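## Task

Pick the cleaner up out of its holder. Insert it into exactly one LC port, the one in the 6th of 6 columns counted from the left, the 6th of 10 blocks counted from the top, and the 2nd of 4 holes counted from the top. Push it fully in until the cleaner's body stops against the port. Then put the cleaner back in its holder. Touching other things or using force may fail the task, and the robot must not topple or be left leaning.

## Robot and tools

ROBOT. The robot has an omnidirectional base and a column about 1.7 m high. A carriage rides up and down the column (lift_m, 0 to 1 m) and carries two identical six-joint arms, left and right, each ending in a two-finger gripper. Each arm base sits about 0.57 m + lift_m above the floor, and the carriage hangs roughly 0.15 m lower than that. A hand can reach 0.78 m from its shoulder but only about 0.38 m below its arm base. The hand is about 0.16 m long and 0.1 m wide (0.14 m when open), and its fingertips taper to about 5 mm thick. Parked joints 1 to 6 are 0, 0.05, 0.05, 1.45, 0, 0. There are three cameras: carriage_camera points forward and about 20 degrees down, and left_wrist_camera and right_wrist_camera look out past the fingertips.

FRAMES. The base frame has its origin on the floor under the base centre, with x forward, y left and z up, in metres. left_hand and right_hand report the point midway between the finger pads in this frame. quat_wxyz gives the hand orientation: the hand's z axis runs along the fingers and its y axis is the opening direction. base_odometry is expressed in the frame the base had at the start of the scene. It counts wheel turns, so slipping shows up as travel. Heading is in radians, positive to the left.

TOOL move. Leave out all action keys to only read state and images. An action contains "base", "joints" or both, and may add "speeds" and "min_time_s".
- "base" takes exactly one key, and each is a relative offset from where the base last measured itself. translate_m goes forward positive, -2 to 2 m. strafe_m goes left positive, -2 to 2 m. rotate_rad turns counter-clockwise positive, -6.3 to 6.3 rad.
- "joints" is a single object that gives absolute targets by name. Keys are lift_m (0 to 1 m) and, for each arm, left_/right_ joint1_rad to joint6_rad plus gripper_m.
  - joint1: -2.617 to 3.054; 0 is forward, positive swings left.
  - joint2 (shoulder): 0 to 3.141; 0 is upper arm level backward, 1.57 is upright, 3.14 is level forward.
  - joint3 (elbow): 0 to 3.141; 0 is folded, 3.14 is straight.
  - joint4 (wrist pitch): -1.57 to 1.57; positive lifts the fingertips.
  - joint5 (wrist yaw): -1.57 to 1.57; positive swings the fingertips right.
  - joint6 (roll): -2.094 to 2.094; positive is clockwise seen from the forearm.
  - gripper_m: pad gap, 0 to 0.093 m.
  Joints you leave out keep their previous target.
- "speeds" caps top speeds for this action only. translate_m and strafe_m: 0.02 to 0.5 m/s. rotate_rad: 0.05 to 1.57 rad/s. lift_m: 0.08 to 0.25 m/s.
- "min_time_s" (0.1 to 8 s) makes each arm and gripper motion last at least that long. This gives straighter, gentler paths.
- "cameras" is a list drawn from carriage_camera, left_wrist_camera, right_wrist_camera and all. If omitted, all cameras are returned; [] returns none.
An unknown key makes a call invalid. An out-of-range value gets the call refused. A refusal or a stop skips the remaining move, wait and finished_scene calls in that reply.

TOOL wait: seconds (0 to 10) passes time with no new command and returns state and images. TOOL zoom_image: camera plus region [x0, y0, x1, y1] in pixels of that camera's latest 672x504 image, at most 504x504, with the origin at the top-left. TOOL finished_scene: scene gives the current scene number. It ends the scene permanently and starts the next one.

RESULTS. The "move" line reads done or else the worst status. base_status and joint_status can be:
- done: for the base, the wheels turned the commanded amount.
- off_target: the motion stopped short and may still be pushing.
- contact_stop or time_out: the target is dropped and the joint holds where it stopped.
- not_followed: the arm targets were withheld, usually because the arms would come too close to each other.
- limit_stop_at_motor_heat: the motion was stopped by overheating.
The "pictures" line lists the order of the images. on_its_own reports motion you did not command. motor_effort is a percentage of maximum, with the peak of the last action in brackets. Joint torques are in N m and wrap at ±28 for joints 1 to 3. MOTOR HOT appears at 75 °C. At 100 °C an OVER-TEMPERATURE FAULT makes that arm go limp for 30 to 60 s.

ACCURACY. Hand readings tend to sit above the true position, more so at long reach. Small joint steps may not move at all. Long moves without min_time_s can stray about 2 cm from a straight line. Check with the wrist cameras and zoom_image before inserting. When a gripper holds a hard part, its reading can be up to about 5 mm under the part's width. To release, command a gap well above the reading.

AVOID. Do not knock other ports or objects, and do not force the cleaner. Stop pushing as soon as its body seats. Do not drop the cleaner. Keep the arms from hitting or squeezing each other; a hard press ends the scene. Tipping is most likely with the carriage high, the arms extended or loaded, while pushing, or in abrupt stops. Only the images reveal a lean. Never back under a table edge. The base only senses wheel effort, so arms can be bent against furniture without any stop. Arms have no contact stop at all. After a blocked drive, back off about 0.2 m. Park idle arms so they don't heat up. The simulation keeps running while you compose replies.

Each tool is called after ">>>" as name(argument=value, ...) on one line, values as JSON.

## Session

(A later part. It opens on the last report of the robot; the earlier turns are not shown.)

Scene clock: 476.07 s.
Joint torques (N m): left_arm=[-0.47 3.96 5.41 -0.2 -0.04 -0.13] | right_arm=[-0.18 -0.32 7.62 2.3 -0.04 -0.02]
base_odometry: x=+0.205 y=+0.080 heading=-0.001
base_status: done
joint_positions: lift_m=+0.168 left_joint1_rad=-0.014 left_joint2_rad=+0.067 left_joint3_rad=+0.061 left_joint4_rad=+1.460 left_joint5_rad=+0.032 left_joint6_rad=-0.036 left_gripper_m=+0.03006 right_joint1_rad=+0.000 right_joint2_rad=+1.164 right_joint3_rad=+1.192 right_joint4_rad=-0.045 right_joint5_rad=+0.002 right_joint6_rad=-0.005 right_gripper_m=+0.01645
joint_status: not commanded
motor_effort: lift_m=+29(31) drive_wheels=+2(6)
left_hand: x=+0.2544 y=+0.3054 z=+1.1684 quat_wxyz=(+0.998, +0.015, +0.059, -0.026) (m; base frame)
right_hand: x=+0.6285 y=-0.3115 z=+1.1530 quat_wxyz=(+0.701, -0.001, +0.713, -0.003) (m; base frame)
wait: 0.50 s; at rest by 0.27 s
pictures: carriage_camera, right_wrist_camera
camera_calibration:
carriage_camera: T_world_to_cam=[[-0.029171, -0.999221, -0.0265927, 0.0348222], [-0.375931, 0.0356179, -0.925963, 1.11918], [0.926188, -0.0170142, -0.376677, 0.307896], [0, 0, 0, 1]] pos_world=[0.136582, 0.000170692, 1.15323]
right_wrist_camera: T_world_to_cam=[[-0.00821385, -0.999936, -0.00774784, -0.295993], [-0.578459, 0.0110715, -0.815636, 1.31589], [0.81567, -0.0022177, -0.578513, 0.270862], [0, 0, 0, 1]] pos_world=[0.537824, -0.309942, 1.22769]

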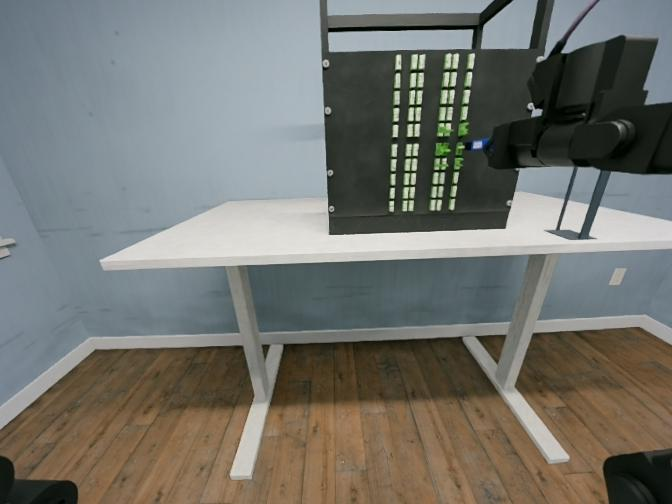

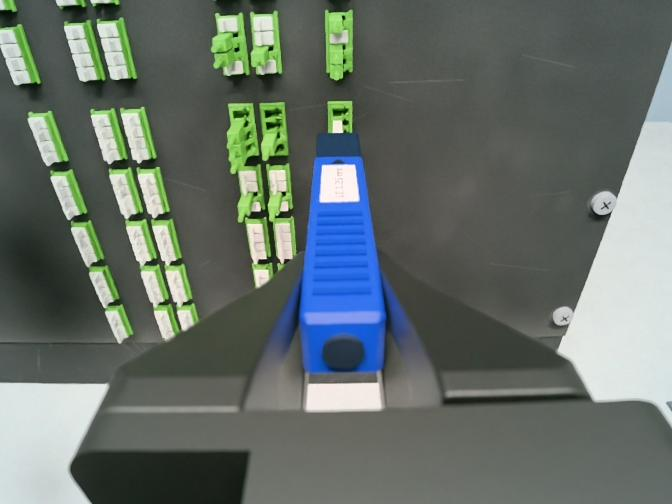

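>>> move(base={"translate_m":-0.06}, speeds={"translate_m":0.03}, cameras=["right_wrist_camera"])

>>> zoom_image(camera="right_wrist_camera", region=[230, 0, 450, 160])

Scene clock: 485.20 s.
Joint torques (N m): left_arm=[0.02 3.88 5.22 -0.27 -0.04 -0.09] | right_arm=[-0.32 -3.56 7.79 1.91 -0.05 -0.05]
move: done
base_odometry: x=+0.145 y=+0.080 heading=-0.001
base_status: done
joint_positions: lift_m=+0.168 left_joint1_rad=-0.014 left_joint2_rad=+0.067 left_joint3_rad=+0.061 left_joint4_rad=+1.459 left_joint5_rad=+0.032 left_joint6_rad=-0.036 left_gripper_m=+0.03006 right_joint1_rad=+0.000 right_joint2_rad=+1.192 right_joint3_rad=+1.192 right_joint4_rad=-0.004 right_joint5_rad=+0.002 right_joint6_rad=-0.005 right_gripper_m=+0.01645
joint_status: not commanded
motor_effort: lift_m=+29(31) drive_wheels=+1(6)
left_hand: x=+0.2545 y=+0.3054 z=+1.1684 quat_wxyz=(+0.998, +0.015, +0.059, -0.026) (m; base frame)
right_hand: x=+0.6371 y=-0.3114 z=+1.1522 quat_wxyz=(+0.705, -0.001, +0.709, -0.003) (m; base frame)
pictures: right_wrist_camera
camera_calibration:
right_wrist_camera: T_world_to_cam=[[-0.00811188, -0.999936, -0.00785256, -0.295874], [-0.567845, 0.0110701, -0.823061, 1.32191], [0.823095, -0.00221753, -0.567899, 0.246475], [0, 0, 0, 1]] pos_world=[0.545369, -0.309942, 1.22566]

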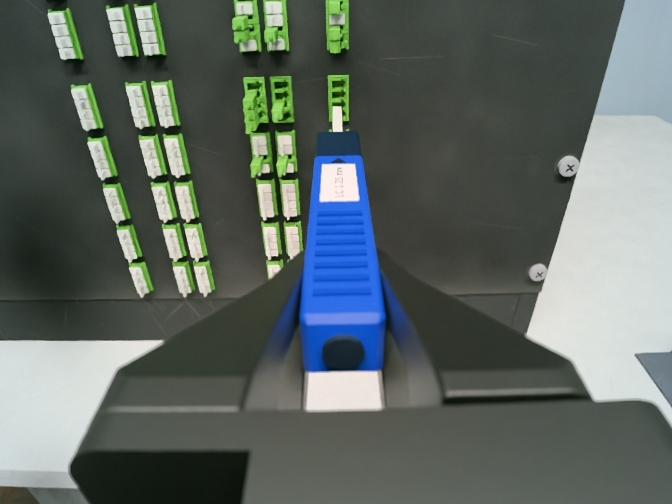

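Scaled by 2.291 from the camera's 672x504 image, which has a finer 960x720 frame.

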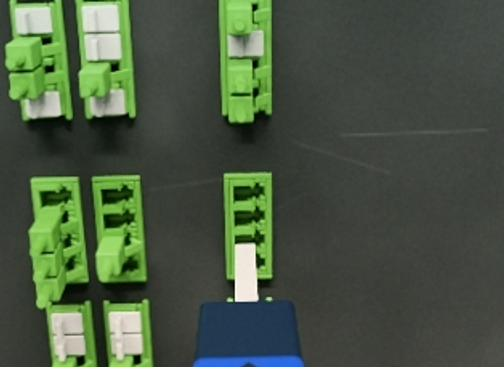

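>>> move(base={"translate_m":-0.068}, joints={"lift_m":0.223}, speeds={"translate_m":0.1}, cameras=[])

>>> move(base={"strafe_m":-0.281}, speeds={"strafe_m":0.1}, cameras=[])

>>> move(base={"translate_m":0.08}, speeds={"translate_m":0.06}, cameras=["carriage_camera","right_wrist_camera"])

>>> zoom_image(camera="carriage_camera", region=[430, 120, 530, 240])

Scene clock: 492.63 s.
Joint torques (N m): left_arm=[-0.21 3.77 5.3 -0.23 -0.04 -0.14] | right_arm=[-0.24 -3.97 7.69 1.9 -0.05 0.01]
move: done
base_odometry: x=+0.077 y=+0.080 heading=-0.001
base_status: done
joint_positions: lift_m=+0.223 left_joint1_rad=-0.014 left_joint2_rad=+0.067 left_joint3_rad=+0.061 left_joint4_rad=+1.458 left_joint5_rad=+0.032 left_joint6_rad=-0.036 left_gripper_m=+0.03006 right_joint1_rad=+0.000 right_joint2_rad=+1.196 right_joint3_rad=+1.192 right_joint4_rad=+0.000 right_joint5_rad=+0.002 right_joint6_rad=-0.005 right_gripper_m=+0.01645
joint_status: all done
motor_effort: lift_m=+31(40) drive_wheels=+2(8)
left_hand: x=+0.2548 y=+0.3054 z=+1.2230 quat_wxyz=(+0.998, +0.015, +0.060, -0.026) (m; base frame)
right_hand: x=+0.6382 y=-0.3114 z=+1.2064 quat_wxyz=(+0.706, -0.001, +0.708, -0.003) (m; base frame)
pictures: none
No camera images: "cameras" was empty.

Scene clock: 496.23 s.
Joint torques (N m): left_arm=[-0.34 3.69 5.29 -0.19 -0.03 -0.09] | right_arm=[-0.12 -4.08 7.76 1.87 -0.04 -0.01]
move: done
base_odometry: x=+0.077 y=-0.201 heading=-0.001
base_status: done
joint_positions: lift_m=+0.223 left_joint1_rad=-0.014 left_joint2_rad=+0.067 left_joint3_rad=+0.061 left_joint4_rad=+1.458 left_joint5_rad=+0.032 left_joint6_rad=-0.036 left_gripper_m=+0.03006 right_joint1_rad=+0.000 right_joint2_rad=+1.196 right_joint3_rad=+1.192 right_joint4_rad=+0.000 right_joint5_rad=+0.002 right_joint6_rad=-0.005 right_gripper_m=+0.01645
joint_status: not commanded
motor_effort: lift_m=+32(34) drive_wheels=-1(7)
left_hand: x=+0.2548 y=+0.3054 z=+1.2230 quat_wxyz=(+0.998, +0.015, +0.060, -0.026) (m; base frame)
right_hand: x=+0.6382 y=-0.3115 z=+1.2063 quat_wxyz=(+0.706, -0.001, +0.709, -0.003) (m; base frame)
pictures: none
No camera images: "cameras" was empty.

Scene clock: 498.10 s.
Joint torques (N m): left_arm=[-0.39 3.92 5.44 -0.24 -0.04 -0.12] | right_arm=[-0.24 -3.99 7.72 1.88 -0.06 -0.02]
move: done
base_odometry: x=+0.157 y=-0.201 heading=-0.001
base_status: done
joint_positions: lift_m=+0.223 left_joint1_rad=-0.014 left_joint2_rad=+0.067 left_joint3_rad=+0.061 left_joint4_rad=+1.459 left_joint5_rad=+0.032 left_joint6_rad=-0.036 left_gripper_m=+0.03006 right_joint1_rad=+0.000 right_joint2_rad=+1.196 right_joint3_rad=+1.192 right_joint4_rad=+0.000 right_joint5_rad=+0.002 right_joint6_rad=-0.005 right_gripper_m=+0.01645
joint_status: not commanded
motor_effort: lift_m=+31(33) drive_wheels=-1(7)
left_hand: x=+0.2546 y=+0.3054 z=+1.2230 quat_wxyz=(+0.998, +0.015, +0.059, -0.026) (m; base frame)
right_hand: x=+0.6382 y=-0.3115 z=+1.2063 quat_wxyz=(+0.706, -0.001, +0.709, -0.003) (m; base frame)
pictures: carriage_camera, right_wrist_camera
camera_calibration:
carriage_camera: T_world_to_cam=[[-0.029171, -0.999221, -0.0265927, 0.0362742], [-0.375931, 0.0356179, -0.925963, 1.16974], [0.926188, -0.0170142, -0.376677, 0.328462], [0, 0, 0, 1]] pos_world=[0.136582, 0.000170692, 1.20783]
right_wrist_camera: T_world_to_cam=[[-0.00810931, -0.999936, -0.00785598, -0.295537], [-0.567502, 0.0110706, -0.823297, 1.36724], [0.823332, -0.00221808, -0.567556, 0.275642], [0, 0, 0, 1]] pos_world=[0.54657, -0.310042, 1.27976]

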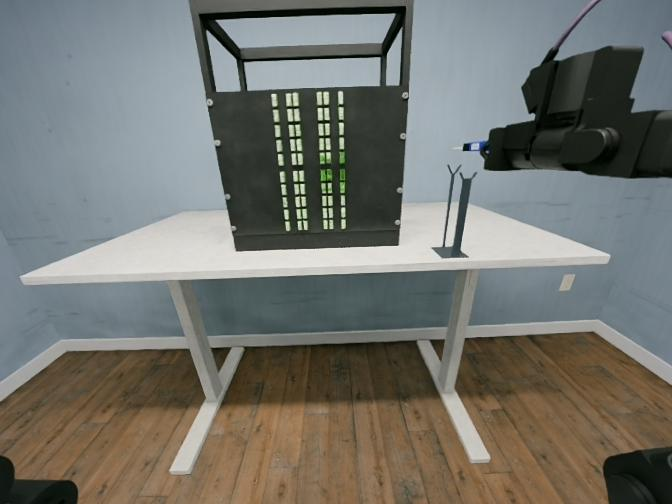

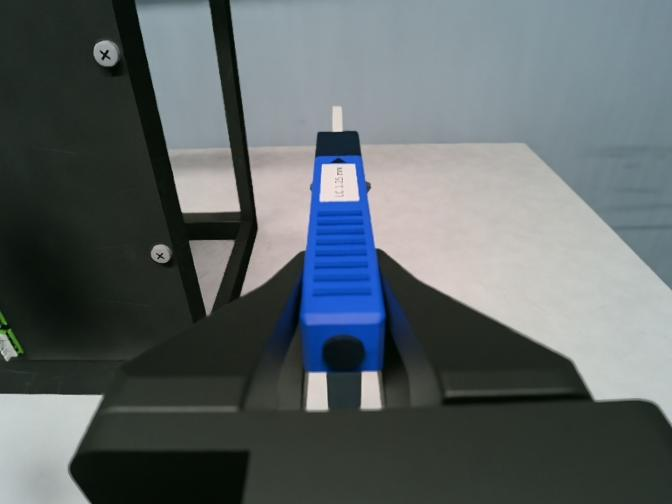

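Scaled by 4.200 from the camera's 672x504 image, which has a finer 960x720 frame.

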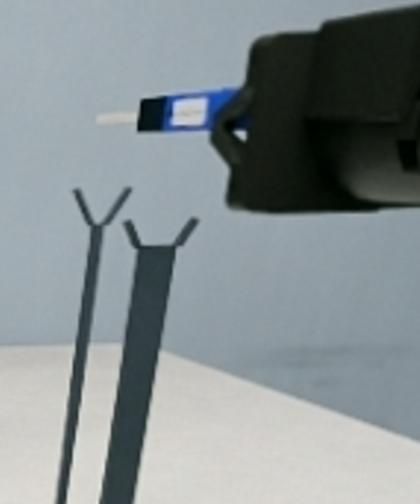

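>>> move(base={"translate_m":0.04}, speeds={"translate_m":0.06}, cameras=[])

>>> wait(seconds=0.5, cameras=["carriage_camera","right_wrist_camera"])

>>> zoom_image(camera="carriage_camera", region=[430, 120, 530, 240])

>>> zoom_image(camera="right_wrist_camera", region=[270, 120, 420, 430])

Scene clock: 504.20 s.
Joint torques (N m): left_arm=[-0.35 3.63 5.48 -0.23 -0.04 -0.09] | right_arm=[-0.2 -4.03 7.62 1.88 -0.03 -0.01]
move: done
base_odometry: x=+0.197 y=-0.202 heading=-0.002
base_status: done
joint_positions: lift_m=+0.223 left_joint1_rad=-0.014 left_joint2_rad=+0.067 left_joint3_rad=+0.061 left_joint4_rad=+1.459 left_joint5_rad=+0.032 left_joint6_rad=-0.036 left_gripper_m=+0.03006 right_joint1_rad=+0.000 right_joint2_rad=+1.196 right_joint3_rad=+1.192 right_joint4_rad=+0.000 right_joint5_rad=+0.002 right_joint6_rad=-0.005 right_gripper_m=+0.01645
joint_status: not commanded
motor_effort: lift_m=+31(33) drive_wheels=+3(11)
left_hand: x=+0.2545 y=+0.3054 z=+1.2230 quat_wxyz=(+0.998, +0.015, +0.059, -0.026) (m; base frame)
right_hand: x=+0.6382 y=-0.3115 z=+1.2063 quat_wxyz=(+0.706, -0.001, +0.709, -0.003) (m; base frame)
pictures: none
No camera images: "cameras" was empty.

Scene clock: 504.70 s.
Joint torques (N m): left_arm=[-0.42 3.66 5.26 -0.19 -0.06 -0.11] | right_arm=[-0.21 -4.05 7.66 1.88 -0.03 -0.01]
base_odometry: x=+0.197 y=-0.202 heading=-0.002
base_status: done
joint_positions: lift_m=+0.223 left_joint1_rad=-0.014 left_joint2_rad=+0.067 left_joint3_rad=+0.061 left_joint4_rad=+1.459 left_joint5_rad=+0.032 left_joint6_rad=-0.036 left_gripper_m=+0.03006 right_joint1_rad=+0.000 right_joint2_rad=+1.196 right_joint3_rad=+1.192 right_joint4_rad=+0.000 right_joint5_rad=+0.002 right_joint6_rad=-0.005 right_gripper_m=+0.01645
joint_status: not commanded
motor_effort: lift_m=+31(33) drive_wheels=+3(11)
left_hand: x=+0.2545 y=+0.3054 z=+1.2230 quat_wxyz=(+0.998, +0.015, +0.059, -0.026) (m; base frame)
right_hand: x=+0.6382 y=-0.3115 z=+1.2063 quat_wxyz=(+0.706, -0.001, +0.709, -0.003) (m; base frame)
wait: 0.50 s; at rest by 0.27 s
pictures: carriage_camera, right_wrist_camera
camera_calibration:
carriage_camera: T_world_to_cam=[[-0.029171, -0.999221, -0.0265927, 0.0362742], [-0.375931, 0.0356179, -0.925963, 1.16974], [0.926188, -0.0170142, -0.376677, 0.328462], [0, 0, 0, 1]] pos_world=[0.136582, 0.000170692, 1.20783]
right_wrist_camera: T_world_to_cam=[[-0.00810931, -0.999936, -0.00785598, -0.295537], [-0.567502, 0.0110706, -0.823297, 1.36724], [0.823332, -0.00221808, -0.567556, 0.275642], [0, 0, 0, 1]] pos_world=[0.54657, -0.310042, 1.27976]

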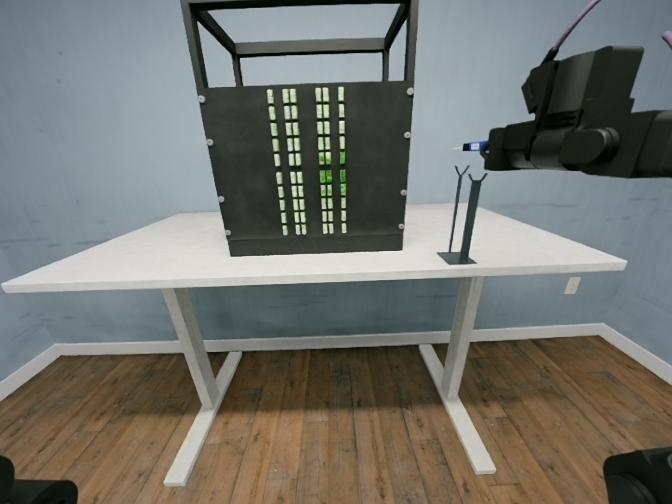

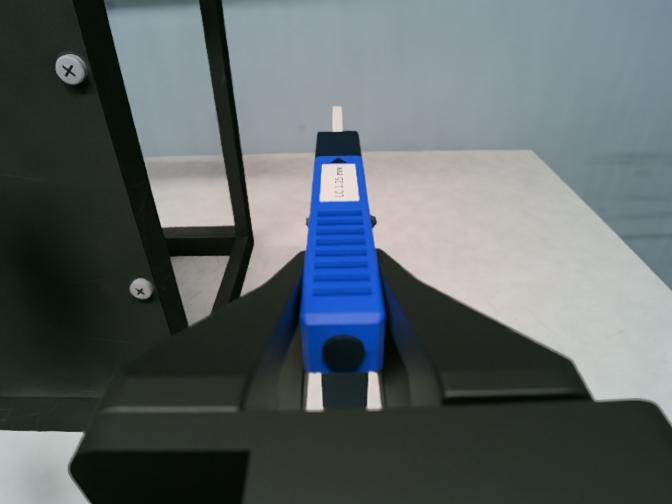

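Scaled by 4.200 from the camera's 672x504 image, which has a finer 960x720 frame.

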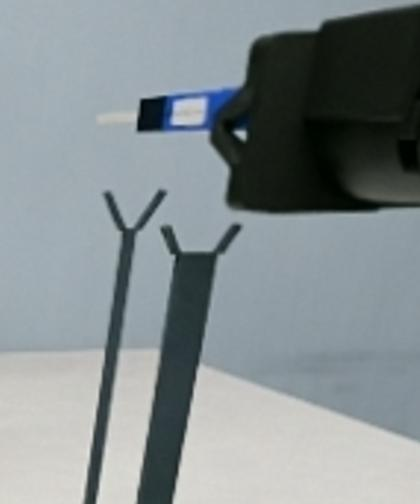

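Scaled by 1.626 from the camera's 672x504 image, which has a finer 960x720 frame.

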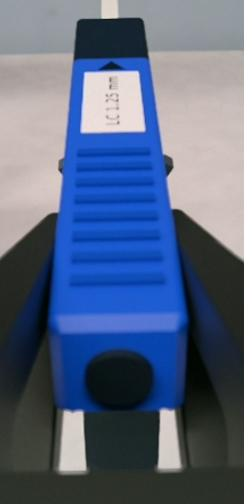

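>>> move(joints={"lift_m":0.175}, speeds={"lift_m":0.08}, cameras=["carriage_camera","right_wrist_camera"])

>>> zoom_image(camera="carriage_camera", region=[430, 110, 500, 180])

>>> zoom_image(camera="right_wrist_camera", region=[250, 80, 420, 280])

Scene clock: 511.57 s.
Joint torques (N m): left_arm=[-0.31 3.69 5.26 -0.23 -0.03 -0.12] | right_arm=[-0.17 -3.92 7.71 1.88 -0.06 0.01]
move: done
base_odometry: x=+0.197 y=-0.202 heading=-0.002
base_status: not commanded
joint_positions: lift_m=+0.175 left_joint1_rad=-0.014 left_joint2_rad=+0.067 left_joint3_rad=+0.061 left_joint4_rad=+1.459 left_joint5_rad=+0.032 left_joint6_rad=-0.036 left_gripper_m=+0.03006 right_joint1_rad=+0.000 right_joint2_rad=+1.196 right_joint3_rad=+1.192 right_joint4_rad=-0.003 right_joint5_rad=+0.002 right_joint6_rad=-0.005 right_gripper_m=+0.01645
joint_status: all done
motor_effort: lift_m=+30(34) drive_wheels=+2(3)
left_hand: x=+0.2545 y=+0.3054 z=+1.1750 quat_wxyz=(+0.998, +0.015, +0.059, -0.026) (m; base frame)
right_hand: x=+0.6382 y=-0.3115 z=+1.1576 quat_wxyz=(+0.705, -0.001, +0.710, -0.003) (m; base frame)
pictures: carriage_camera, right_wrist_camera
camera_calibration:
carriage_camera: T_world_to_cam=[[-0.029171, -0.999221, -0.0265927, 0.0349977], [-0.375931, 0.0356179, -0.925963, 1.12529], [0.926188, -0.0170142, -0.376677, 0.310382], [0, 0, 0, 1]] pos_world=[0.136582, 0.000170692, 1.15983]
right_wrist_camera: T_world_to_cam=[[-0.00813279, -0.999936, -0.00783107, -0.295933], [-0.570035, 0.0110703, -0.821546, 1.32671], [0.82158, -0.00221748, -0.570089, 0.252083], [0, 0, 0, 1]] pos_world=[0.54676, -0.310042, 1.23135]

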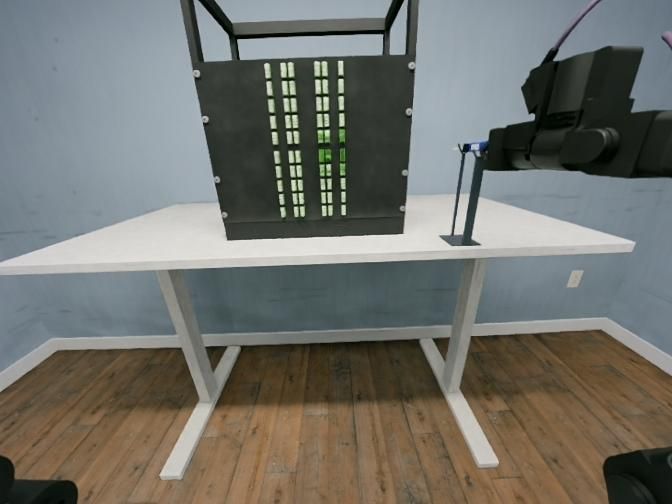

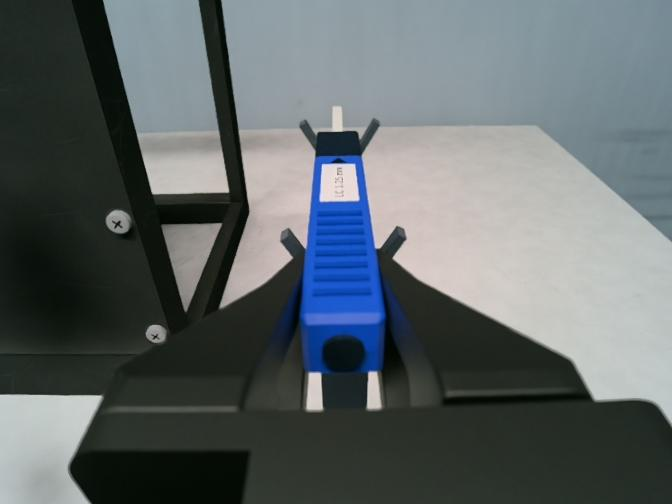

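Scaled by 7.200 from the camera's 672x504 image, which has a finer 960x720 frame.

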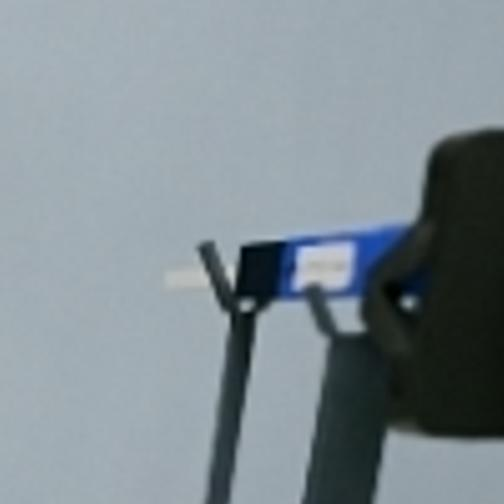

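Scaled by 2.520 from the camera's 672x504 image, which has a finer 960x720 frame.

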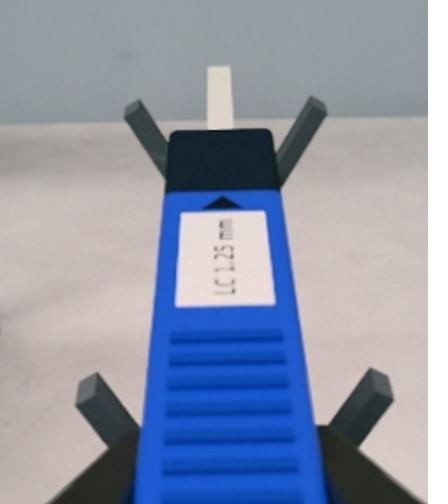

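>>> move(base={"rotate_rad":-0.0016}, joints={"lift_m":0.1675}, speeds={"lift_m":0.08,"rotate_rad":0.05}, cameras=["carriage_camera","right_wrist_camera"])

>>> zoom_image(camera="carriage_camera", region=[430, 110, 500, 180])

>>> zoom_image(camera="right_wrist_camera", region=[250, 80, 420, 280])

Scene clock: 520.80 s.
Joint torques (N m): left_arm=[-0.14 3.74 5.12 -0.27 -0.02 -0.14] | right_arm=[-0.16 -4.01 7.61 1.93 -0.05 0]
move: done
base_odometry: x=+0.197 y=-0.202 heading=-0.003
base_status: done
joint_positions: lift_m=+0.168 left_joint1_rad=-0.014 left_joint2_rad=+0.067 left_joint3_rad=+0.061 left_joint4_rad=+1.461 left_joint5_rad=+0.032 left_joint6_rad=-0.036 left_gripper_m=+0.03006 right_joint1_rad=+0.000 right_joint2_rad=+1.196 right_joint3_rad=+1.191 right_joint4_rad=-0.003 right_joint5_rad=+0.002 right_joint6_rad=-0.005 right_gripper_m=+0.01645
joint_status: all done
motor_effort: lift_m=+32(33) drive_wheels=-1(2)
left_hand: x=+0.2542 y=+0.3054 z=+1.1675 quat_wxyz=(+0.998, +0.015, +0.058, -0.026) (m; base frame)
right_hand: x=+0.6382 y=-0.3115 z=+1.1500 quat_wxyz=(+0.705, -0.001, +0.710, -0.003) (m; base frame)
pictures: carriage_camera, right_wrist_camera
camera_calibration:
carriage_camera: T_world_to_cam=[[-0.029171, -0.999221, -0.0265927, 0.0347983], [-0.375931, 0.0356179, -0.925963, 1.11835], [0.926188, -0.0170142, -0.376677, 0.307557], [0, 0, 0, 1]] pos_world=[0.136582, 0.000170692, 1.15233]
right_wrist_camera: T_world_to_cam=[[-0.00813279, -0.999936, -0.00783107, -0.295993], [-0.570035, 0.0110703, -0.821546, 1.32047], [0.82158, -0.00221748, -0.570089, 0.247751], [0, 0, 0, 1]] pos_world=[0.54676, -0.310042, 1.22375]

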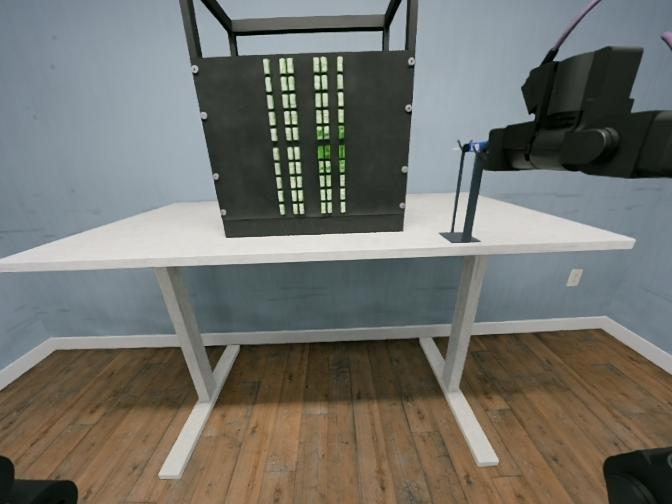

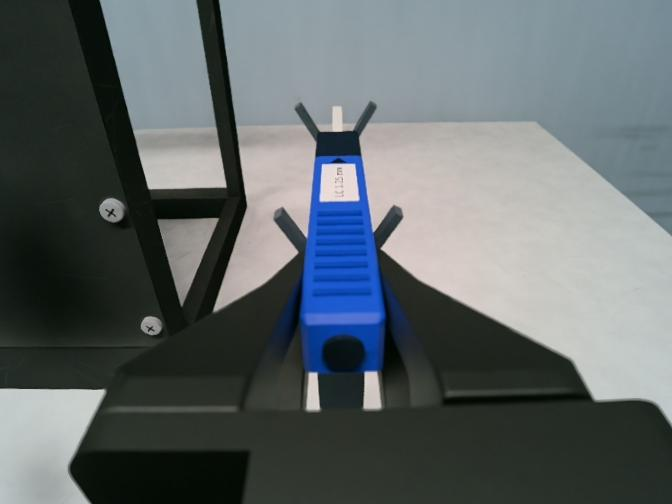

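Scaled by 7.200 from the camera's 672x504 image, which has a finer 960x720 frame.

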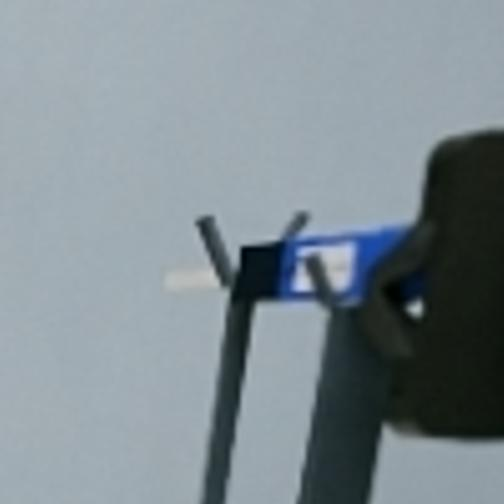

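Scaled by 2.520 from the camera's 672x504 image, which has a finer 960x720 frame.

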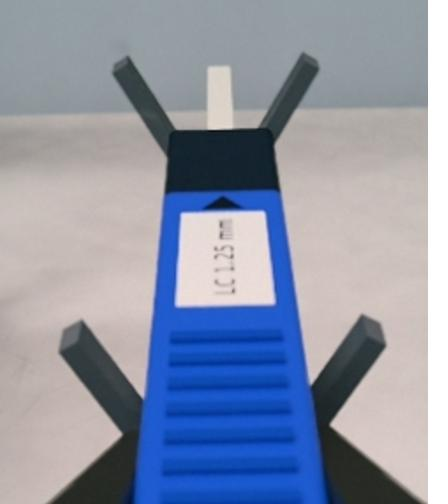

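>>> move(joints={"lift_m":0.1655}, speeds={"lift_m":0.08}, cameras=["carriage_camera","right_wrist_camera"])

>>> zoom_image(camera="carriage_camera", region=[430, 110, 500, 180])

>>> zoom_image(camera="right_wrist_camera", region=[240, 90, 460, 410])

Scene clock: 526.17 s.
Joint torques (N m): left_arm=[-0.13 3.37 5.2 -0.22 -0.03 -0.1] | right_arm=[-0.16 -3.99 7.65 1.88 -0.05 -0.02]
move: done
base_odometry: x=+0.197 y=-0.202 heading=-0.003
base_status: not commanded
joint_positions: lift_m=+0.166 left_joint1_rad=-0.014 left_joint2_rad=+0.067 left_joint3_rad=+0.061 left_joint4_rad=+1.460 left_joint5_rad=+0.032 left_joint6_rad=-0.036 left_gripper_m=+0.03006 right_joint1_rad=+0.000 right_joint2_rad=+1.196 right_joint3_rad=+1.191 right_joint4_rad=+0.000 right_joint5_rad=+0.002 right_joint6_rad=-0.005 right_gripper_m=+0.01645
joint_status: all done
motor_effort: lift_m=+32(32) drive_wheels=-1(2)
left_hand: x=+0.2543 y=+0.3054 z=+1.1656 quat_wxyz=(+0.998, +0.015, +0.059, -0.026) (m; base frame)
right_hand: x=+0.6382 y=-0.3115 z=+1.1486 quat_wxyz=(+0.705, -0.001, +0.709, -0.002) (m; base frame)
pictures: carriage_camera, right_wrist_camera
camera_calibration:
carriage_camera: T_world_to_cam=[[-0.029171, -0.999221, -0.0265927, 0.0347477], [-0.375931, 0.0356179, -0.925963, 1.11659], [0.926188, -0.0170142, -0.376677, 0.306841], [0, 0, 0, 1]] pos_world=[0.136582, 0.000170692, 1.15043]
right_wrist_camera: T_world_to_cam=[[-0.0080353, -0.999934, -0.00826761, -0.295524], [-0.568145, 0.011369, -0.82285, 1.31971], [0.822889, -0.00191465, -0.568198, 0.244072], [0, 0, 0, 1]] pos_world=[0.546567, -0.310041, 1.22216]

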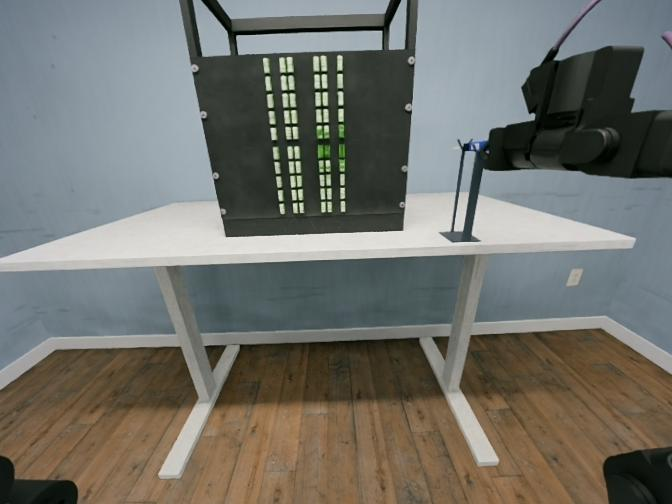

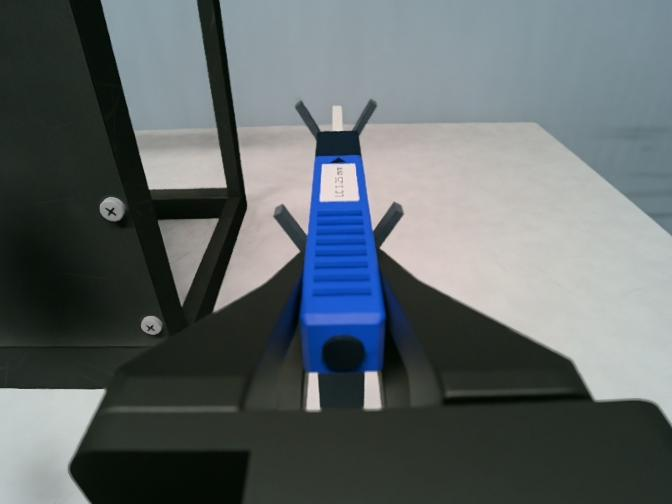

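Scaled by 7.200 from the camera's 672x504 image, which has a finer 960x720 frame.

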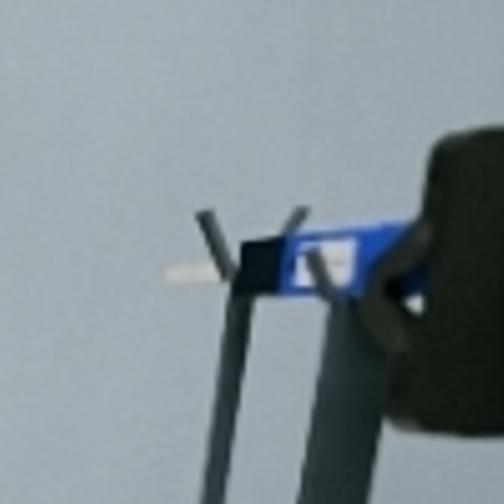

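Scaled by 1.575 from the camera's 672x504 image, which has a finer 960x720 frame.

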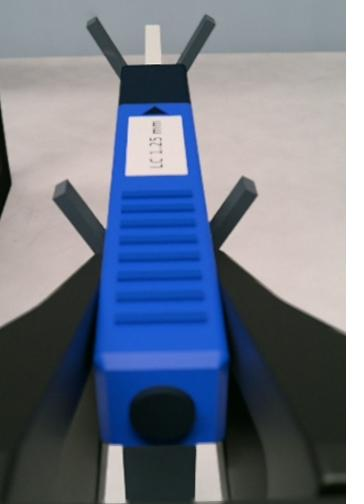

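>>> move(joints={"lift_m":0.164}, speeds={"lift_m":0.08}, cameras=["right_wrist_camera"])

>>> zoom_image(camera="right_wrist_camera", region=[240, 90, 460, 410])

Scene clock: 531.93 s.
Joint torques (N m): left_arm=[-0.32 3.75 5.44 -0.19 -0.08 -0.14] | right_arm=[-0.14 -4 7.61 1.85 -0.08 -0.03]
move: done
base_odometry: x=+0.197 y=-0.202 heading=-0.003
base_status: not commanded
joint_positions: lift_m=+0.164 left_joint1_rad=-0.014 left_joint2_rad=+0.067 left_joint3_rad=+0.061 left_joint4_rad=+1.461 left_joint5_rad=+0.032 left_joint6_rad=-0.036 left_gripper_m=+0.03006 right_joint1_rad=+0.000 right_joint2_rad=+1.196 right_joint3_rad=+1.191 right_joint4_rad=+0.003 right_joint5_rad=+0.002 right_joint6_rad=-0.005 right_gripper_m=+0.01645
joint_status: all done
motor_effort: lift_m=+30(32) drive_wheels=-1(2)
left_hand: x=+0.2542 y=+0.3054 z=+1.1642 quat_wxyz=(+0.998, +0.015, +0.058, -0.026) (m; base frame)
right_hand: x=+0.6382 y=-0.3115 z=+1.1481 quat_wxyz=(+0.707, -0.001, +0.708, -0.002) (m; base frame)
pictures: right_wrist_camera
camera_calibration:
right_wrist_camera: T_world_to_cam=[[-0.00800276, -0.999934, -0.00829772, -0.295514], [-0.564945, 0.0113679, -0.82505, 1.31982], [0.82509, -0.00191493, -0.564999, 0.238616], [0, 0, 0, 1]] pos_world=[0.546381, -0.310041, 1.22128]

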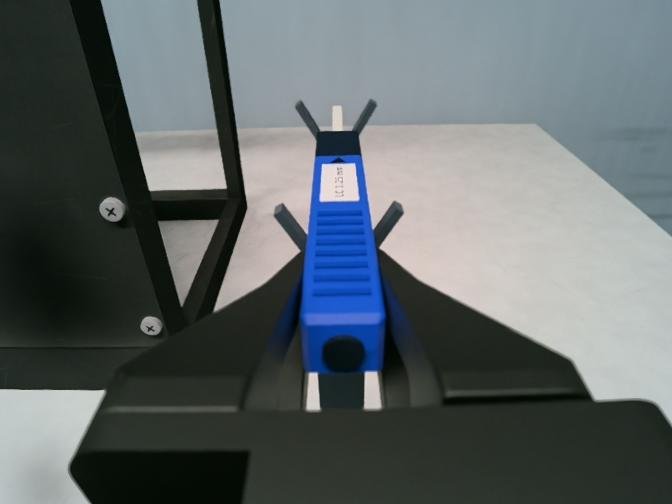

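Scaled by 1.575 from the camera's 672x504 image, which has a finer 960x720 frame.

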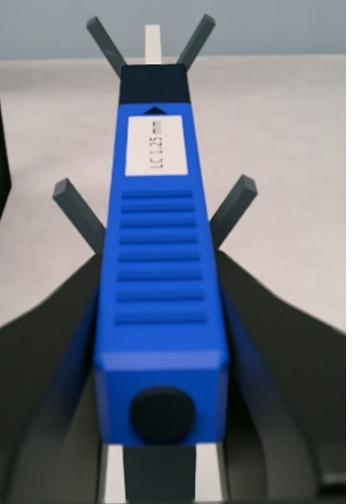

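>>> move(joints={"lift_m":0.173}, cameras=[])

>>> move(base={"translate_m":-0.004}, speeds={"translate_m":0.03}, cameras=[])

>>> move(joints={"lift_m":0.165}, speeds={"lift_m":0.08}, cameras=["right_wrist_camera","carriage_camera"])

>>> zoom_image(camera="right_wrist_camera", region=[240, 90, 460, 410])

>>> zoom_image(camera="carriage_camera", region=[430, 110, 500, 180])

Scene clock: 543.33 s.
Joint torques (N m): left_arm=[-0.5 3.64 5.29 -0.28 0 -0.12] | right_arm=[-0.16 -4.03 7.69 1.88 -0.05 -0.02]
move: done
base_odometry: x=+0.197 y=-0.202 heading=-0.003
base_status: not commanded
joint_positions: lift_m=+0.173 left_joint1_rad=-0.014 left_joint2_rad=+0.067 left_joint3_rad=+0.061 left_joint4_rad=+1.460 left_joint5_rad=+0.032 left_joint6_rad=-0.036 left_gripper_m=+0.03006 right_joint1_rad=+0.000 right_joint2_rad=+1.196 right_joint3_rad=+1.192 right_joint4_rad=+0.002 right_joint5_rad=+0.002 right_joint6_rad=-0.005 right_gripper_m=+0.01645
joint_status: all done
motor_effort: lift_m=+31(40) drive_wheels=+2(2)
left_hand: x=+0.2543 y=+0.3054 z=+1.1730 quat_wxyz=(+0.998, +0.015, +0.059, -0.026) (m; base frame)
right_hand: x=+0.6382 y=-0.3115 z=+1.1571 quat_wxyz=(+0.707, -0.001, +0.708, -0.002) (m; base frame)
pictures: none
No camera images: "cameras" was empty.

Scene clock: 544.00 s.
Joint torques (N m): left_arm=[-0.5 3.67 5.14 -0.26 -0.04 -0.13] | right_arm=[-0.16 -4.01 7.66 1.87 -0.05 -0.02]
move: done
base_odometry: x=+0.193 y=-0.202 heading=-0.003
base_status: done
joint_positions: lift_m=+0.173 left_joint1_rad=-0.014 left_joint2_rad=+0.067 left_joint3_rad=+0.061 left_joint4_rad=+1.461 left_joint5_rad=+0.032 left_joint6_rad=-0.036 left_gripper_m=+0.03006 right_joint1_rad=+0.000 right_joint2_rad=+1.196 right_joint3_rad=+1.192 right_joint4_rad=-0.001 right_joint5_rad=+0.002 right_joint6_rad=-0.005 right_gripper_m=+0.01645
joint_status: not commanded
motor_effort: lift_m=+32(33) drive_wheels=+1(6)
left_hand: x=+0.2542 y=+0.3054 z=+1.1730 quat_wxyz=(+0.998, +0.015, +0.058, -0.026) (m; base frame)
right_hand: x=+0.6382 y=-0.3115 z=+1.1562 quat_wxyz=(+0.705, -0.001, +0.709, -0.002) (m; base frame)
pictures: none
No camera images: "cameras" was empty.

Scene clock: 544.47 s.
Joint torques (N m): left_arm=[-0.18 3.7 5.24 -0.26 -0.12 -0.12] | right_arm=[-0.2 -3.95 7.69 1.88 -0.05 -0.01]
move: done
base_odometry: x=+0.193 y=-0.202 heading=-0.003
base_status: not commanded
joint_positions: lift_m=+0.165 left_joint1_rad=-0.014 left_joint2_rad=+0.067 left_joint3_rad=+0.061 left_joint4_rad=+1.460 left_joint5_rad=+0.032 left_joint6_rad=-0.036 left_gripper_m=+0.03006 right_joint1_rad=+0.000 right_joint2_rad=+1.196 right_joint3_rad=+1.192 right_joint4_rad=+0.000 right_joint5_rad=+0.002 right_joint6_rad=-0.005 right_gripper_m=+0.01645
joint_status: all done
motor_effort: lift_m=+31(34) drive_wheels=+0(1)
left_hand: x=+0.2543 y=+0.3054 z=+1.1651 quat_wxyz=(+0.998, +0.015, +0.059, -0.026) (m; base frame)
right_hand: x=+0.6382 y=-0.3115 z=+1.1486 quat_wxyz=(+0.706, -0.001, +0.708, -0.002) (m; base frame)
pictures: carriage_camera, right_wrist_camera
camera_calibration:
carriage_camera: T_world_to_cam=[[-0.029171, -0.999221, -0.0265927, 0.0347344], [-0.375931, 0.0356179, -0.925963, 1.11613], [0.926188, -0.0170142, -0.376677, 0.306653], [0, 0, 0, 1]] pos_world=[0.136582, 0.000170692, 1.14993]
right_wrist_camera: T_world_to_cam=[[-0.00802192, -0.999934, -0.00827962, -0.295518], [-0.566843, 0.0113682, -0.823747, 1.31997], [0.823787, -0.00191479, -0.566897, 0.242016], [0, 0, 0, 1]] pos_world=[0.546473, -0.310041, 1.22207]

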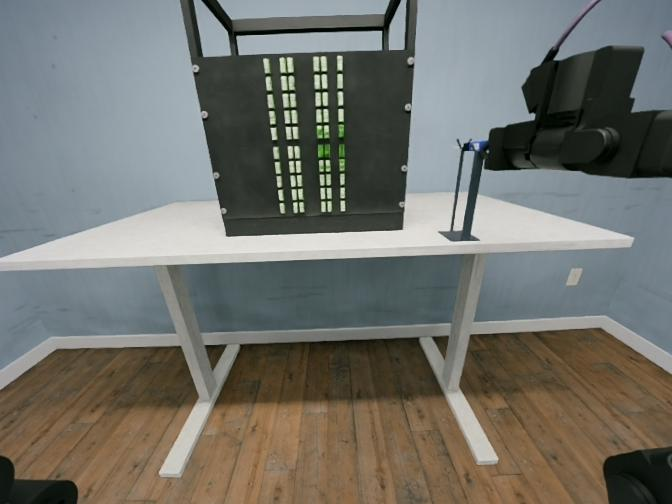

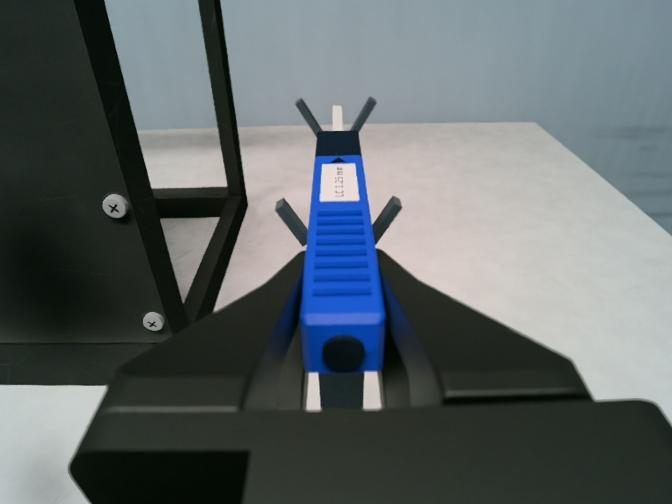

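Scaled by 1.575 from the camera's 672x504 image, which has a finer 960x720 frame.

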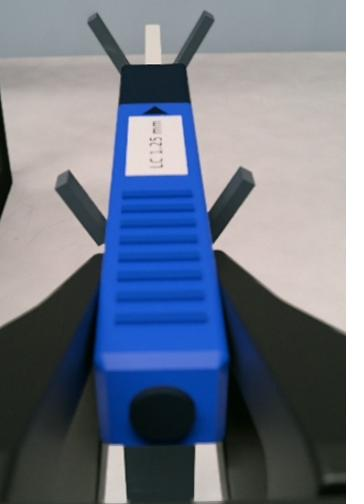

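Scaled by 7.200 from the camera's 672x504 image, which has a finer 960x720 frame.

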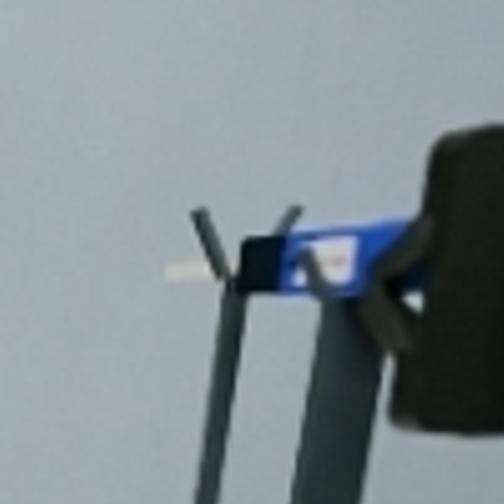

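>>> move(joints={"right_gripper_m":0.02}, min_time_s=1.5, cameras=[])

>>> move(joints={"right_gripper_m":0.038}, min_time_s=2, cameras=["right_wrist_camera","carriage_camera"])

>>> zoom_image(camera="right_wrist_camera", region=[240, 90, 460, 410])

Scene clock: 549.93 s.
Joint torques (N m): left_arm=[-0.17 3.47 5.52 -0.2 -0.07 -0.13] | right_arm=[-0.16 -3.97 7.73 1.85 -0.04 -0.03]
move: done
base_odometry: x=+0.193 y=-0.202 heading=-0.003
base_status: not commanded
joint_positions: lift_m=+0.165 left_joint1_rad=-0.014 left_joint2_rad=+0.067 left_joint3_rad=+0.061 left_joint4_rad=+1.460 left_joint5_rad=+0.032 left_joint6_rad=-0.036 left_gripper_m=+0.03006 right_joint1_rad=+0.000 right_joint2_rad=+1.196 right_joint3_rad=+1.192 right_joint4_rad=+0.000 right_joint5_rad=+0.002 right_joint6_rad=-0.005 right_gripper_m=+0.01994
joint_status: all done
motor_effort: lift_m=+31(33) drive_wheels=+0(0)
left_hand: x=+0.2543 y=+0.3054 z=+1.1651 quat_wxyz=(+0.998, +0.015, +0.059, -0.026) (m; base frame)
right_hand: x=+0.6382 y=-0.3115 z=+1.1486 quat_wxyz=(+0.706, -0.001, +0.708, -0.002) (m; base frame)
pictures: none
No camera images: "cameras" was empty.

Scene clock: 552.23 s.
Joint torques (N m): left_arm=[-0.29 3.71 5.42 -0.2 -0.04 -0.11] | right_arm=[-0.12 -3.97 7.68 1.87 -0.06 -0.02]
move: done
base_odometry: x=+0.193 y=-0.202 heading=-0.003
base_status: not commanded
joint_positions: lift_m=+0.165 left_joint1_rad=-0.014 left_joint2_rad=+0.067 left_joint3_rad=+0.061 left_joint4_rad=+1.460 left_joint5_rad=+0.032 left_joint6_rad=-0.036 left_gripper_m=+0.03006 right_joint1_rad=+0.000 right_joint2_rad=+1.196 right_joint3_rad=+1.192 right_joint4_rad=+0.000 right_joint5_rad=+0.002 right_joint6_rad=-0.005 right_gripper_m=+0.03792
joint_status: all done
motor_effort: lift_m=+31(33) drive_wheels=+0(1)
left_hand: x=+0.2543 y=+0.3054 z=+1.1651 quat_wxyz=(+0.998, +0.015, +0.059, -0.026) (m; base frame)
right_hand: x=+0.6382 y=-0.3115 z=+1.1486 quat_wxyz=(+0.706, -0.001, +0.708, -0.002) (m; base frame)
pictures: carriage_camera, right_wrist_camera
camera_calibration:
carriage_camera: T_world_to_cam=[[-0.029171, -0.999221, -0.0265927, 0.0347344], [-0.375931, 0.0356179, -0.925963, 1.11613], [0.926188, -0.0170142, -0.376677, 0.306653], [0, 0, 0, 1]] pos_world=[0.136582, 0.000170692, 1.14993]
right_wrist_camera: T_world_to_cam=[[-0.00802192, -0.999934, -0.00827962, -0.295518], [-0.566843, 0.0113682, -0.823747, 1.31997], [0.823787, -0.00191479, -0.566897, 0.242016], [0, 0, 0, 1]] pos_world=[0.546473, -0.310041, 1.22207]

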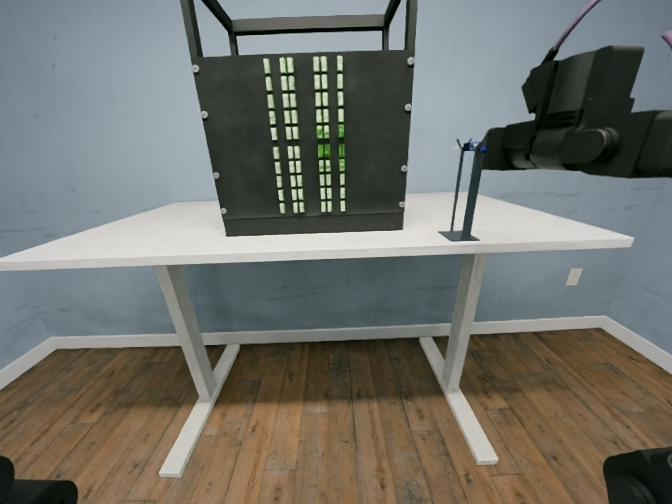

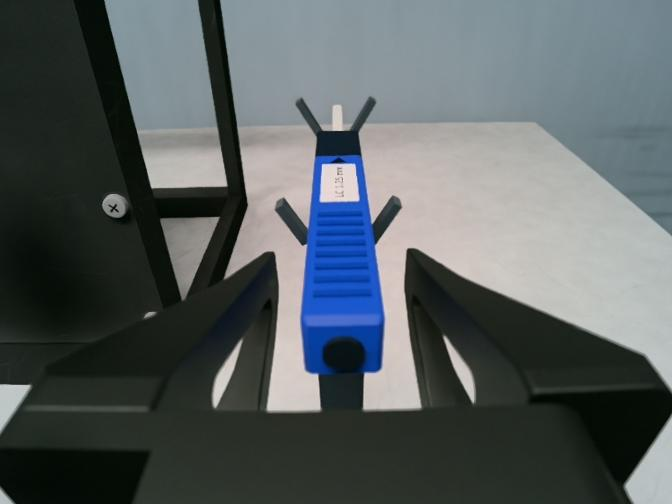

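Scaled by 1.575 from the camera's 672x504 image, which has a finer 960x720 frame.

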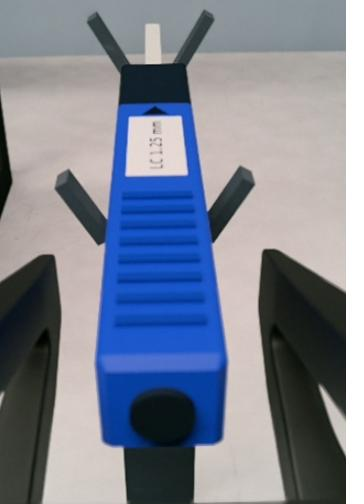

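Resting well. Back off.

>>> move(base={"translate_m":-0.2}, speeds={"translate_m":0.08}, cameras=["right_wrist_camera","carriage_camera"])

>>> zoom_image(camera="carriage_camera", region=[310, 60, 490, 240])

Scene clock: 558.10 s.
Joint torques (N m): left_arm=[-0.17 3.71 5.33 -0.24 -0.07 -0.11] | right_arm=[-0.17 -3.93 7.69 1.89 -0.04 -0.03]
move: done
base_odometry: x=-0.007 y=-0.201 heading=-0.004
base_status: done
joint_positions: lift_m=+0.165 left_joint1_rad=-0.014 left_joint2_rad=+0.067 left_joint3_rad=+0.061 left_joint4_rad=+1.460 left_joint5_rad=+0.032 left_joint6_rad=-0.036 left_gripper_m=+0.03006 right_joint1_rad=+0.000 right_joint2_rad=+1.196 right_joint3_rad=+1.192 right_joint4_rad=+0.000 right_joint5_rad=+0.002 right_joint6_rad=-0.005 right_gripper_m=+0.03792
joint_status: not commanded
motor_effort: lift_m=+31(33) drive_wheels=+4(10)
left_hand: x=+0.2544 y=+0.3054 z=+1.1650 quat_wxyz=(+0.998, +0.015, +0.059, -0.026) (m; base frame)
right_hand: x=+0.6382 y=-0.3115 z=+1.1486 quat_wxyz=(+0.706, -0.001, +0.708, -0.002) (m; base frame)
pictures: carriage_camera, right_wrist_camera
camera_calibration:
carriage_camera: T_world_to_cam=[[-0.029171, -0.999221, -0.0265927, 0.0347344], [-0.375931, 0.0356179, -0.925963, 1.11613], [0.926188, -0.0170142, -0.376677, 0.306653], [0, 0, 0, 1]] pos_world=[0.136582, 0.000170692, 1.14993]
right_wrist_camera: T_world_to_cam=[[-0.00802192, -0.999934, -0.00827962, -0.295518], [-0.566843, 0.0113682, -0.823747, 1.31997], [0.823787, -0.00191479, -0.566897, 0.242016], [0, 0, 0, 1]] pos_world=[0.546473, -0.310041, 1.22207]

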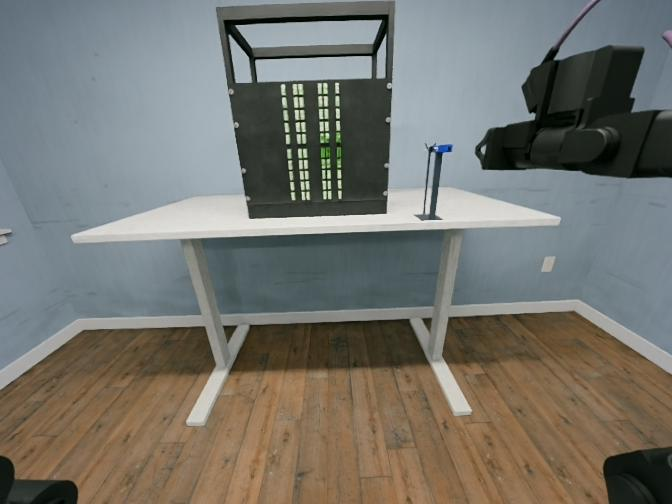

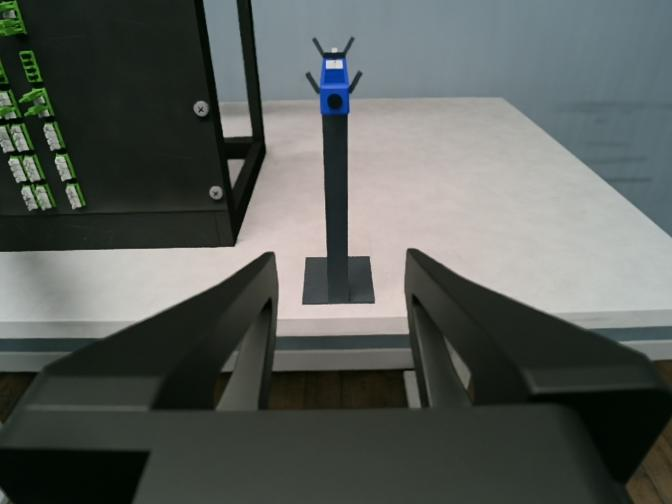

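Scaled by 2.800 from the camera's 672x504 image, which has a finer 960x720 frame.

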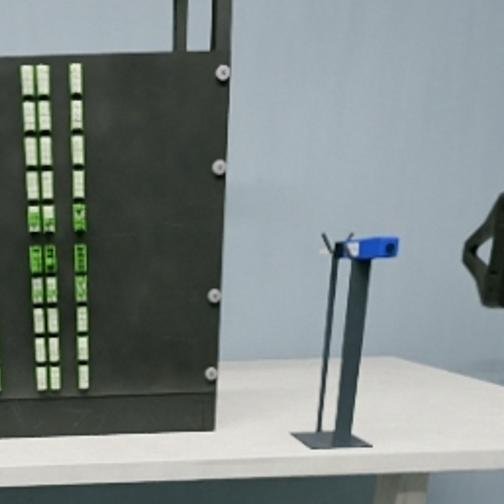

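>>> finished_scene(scene=1)

The scene is finished: the task was done.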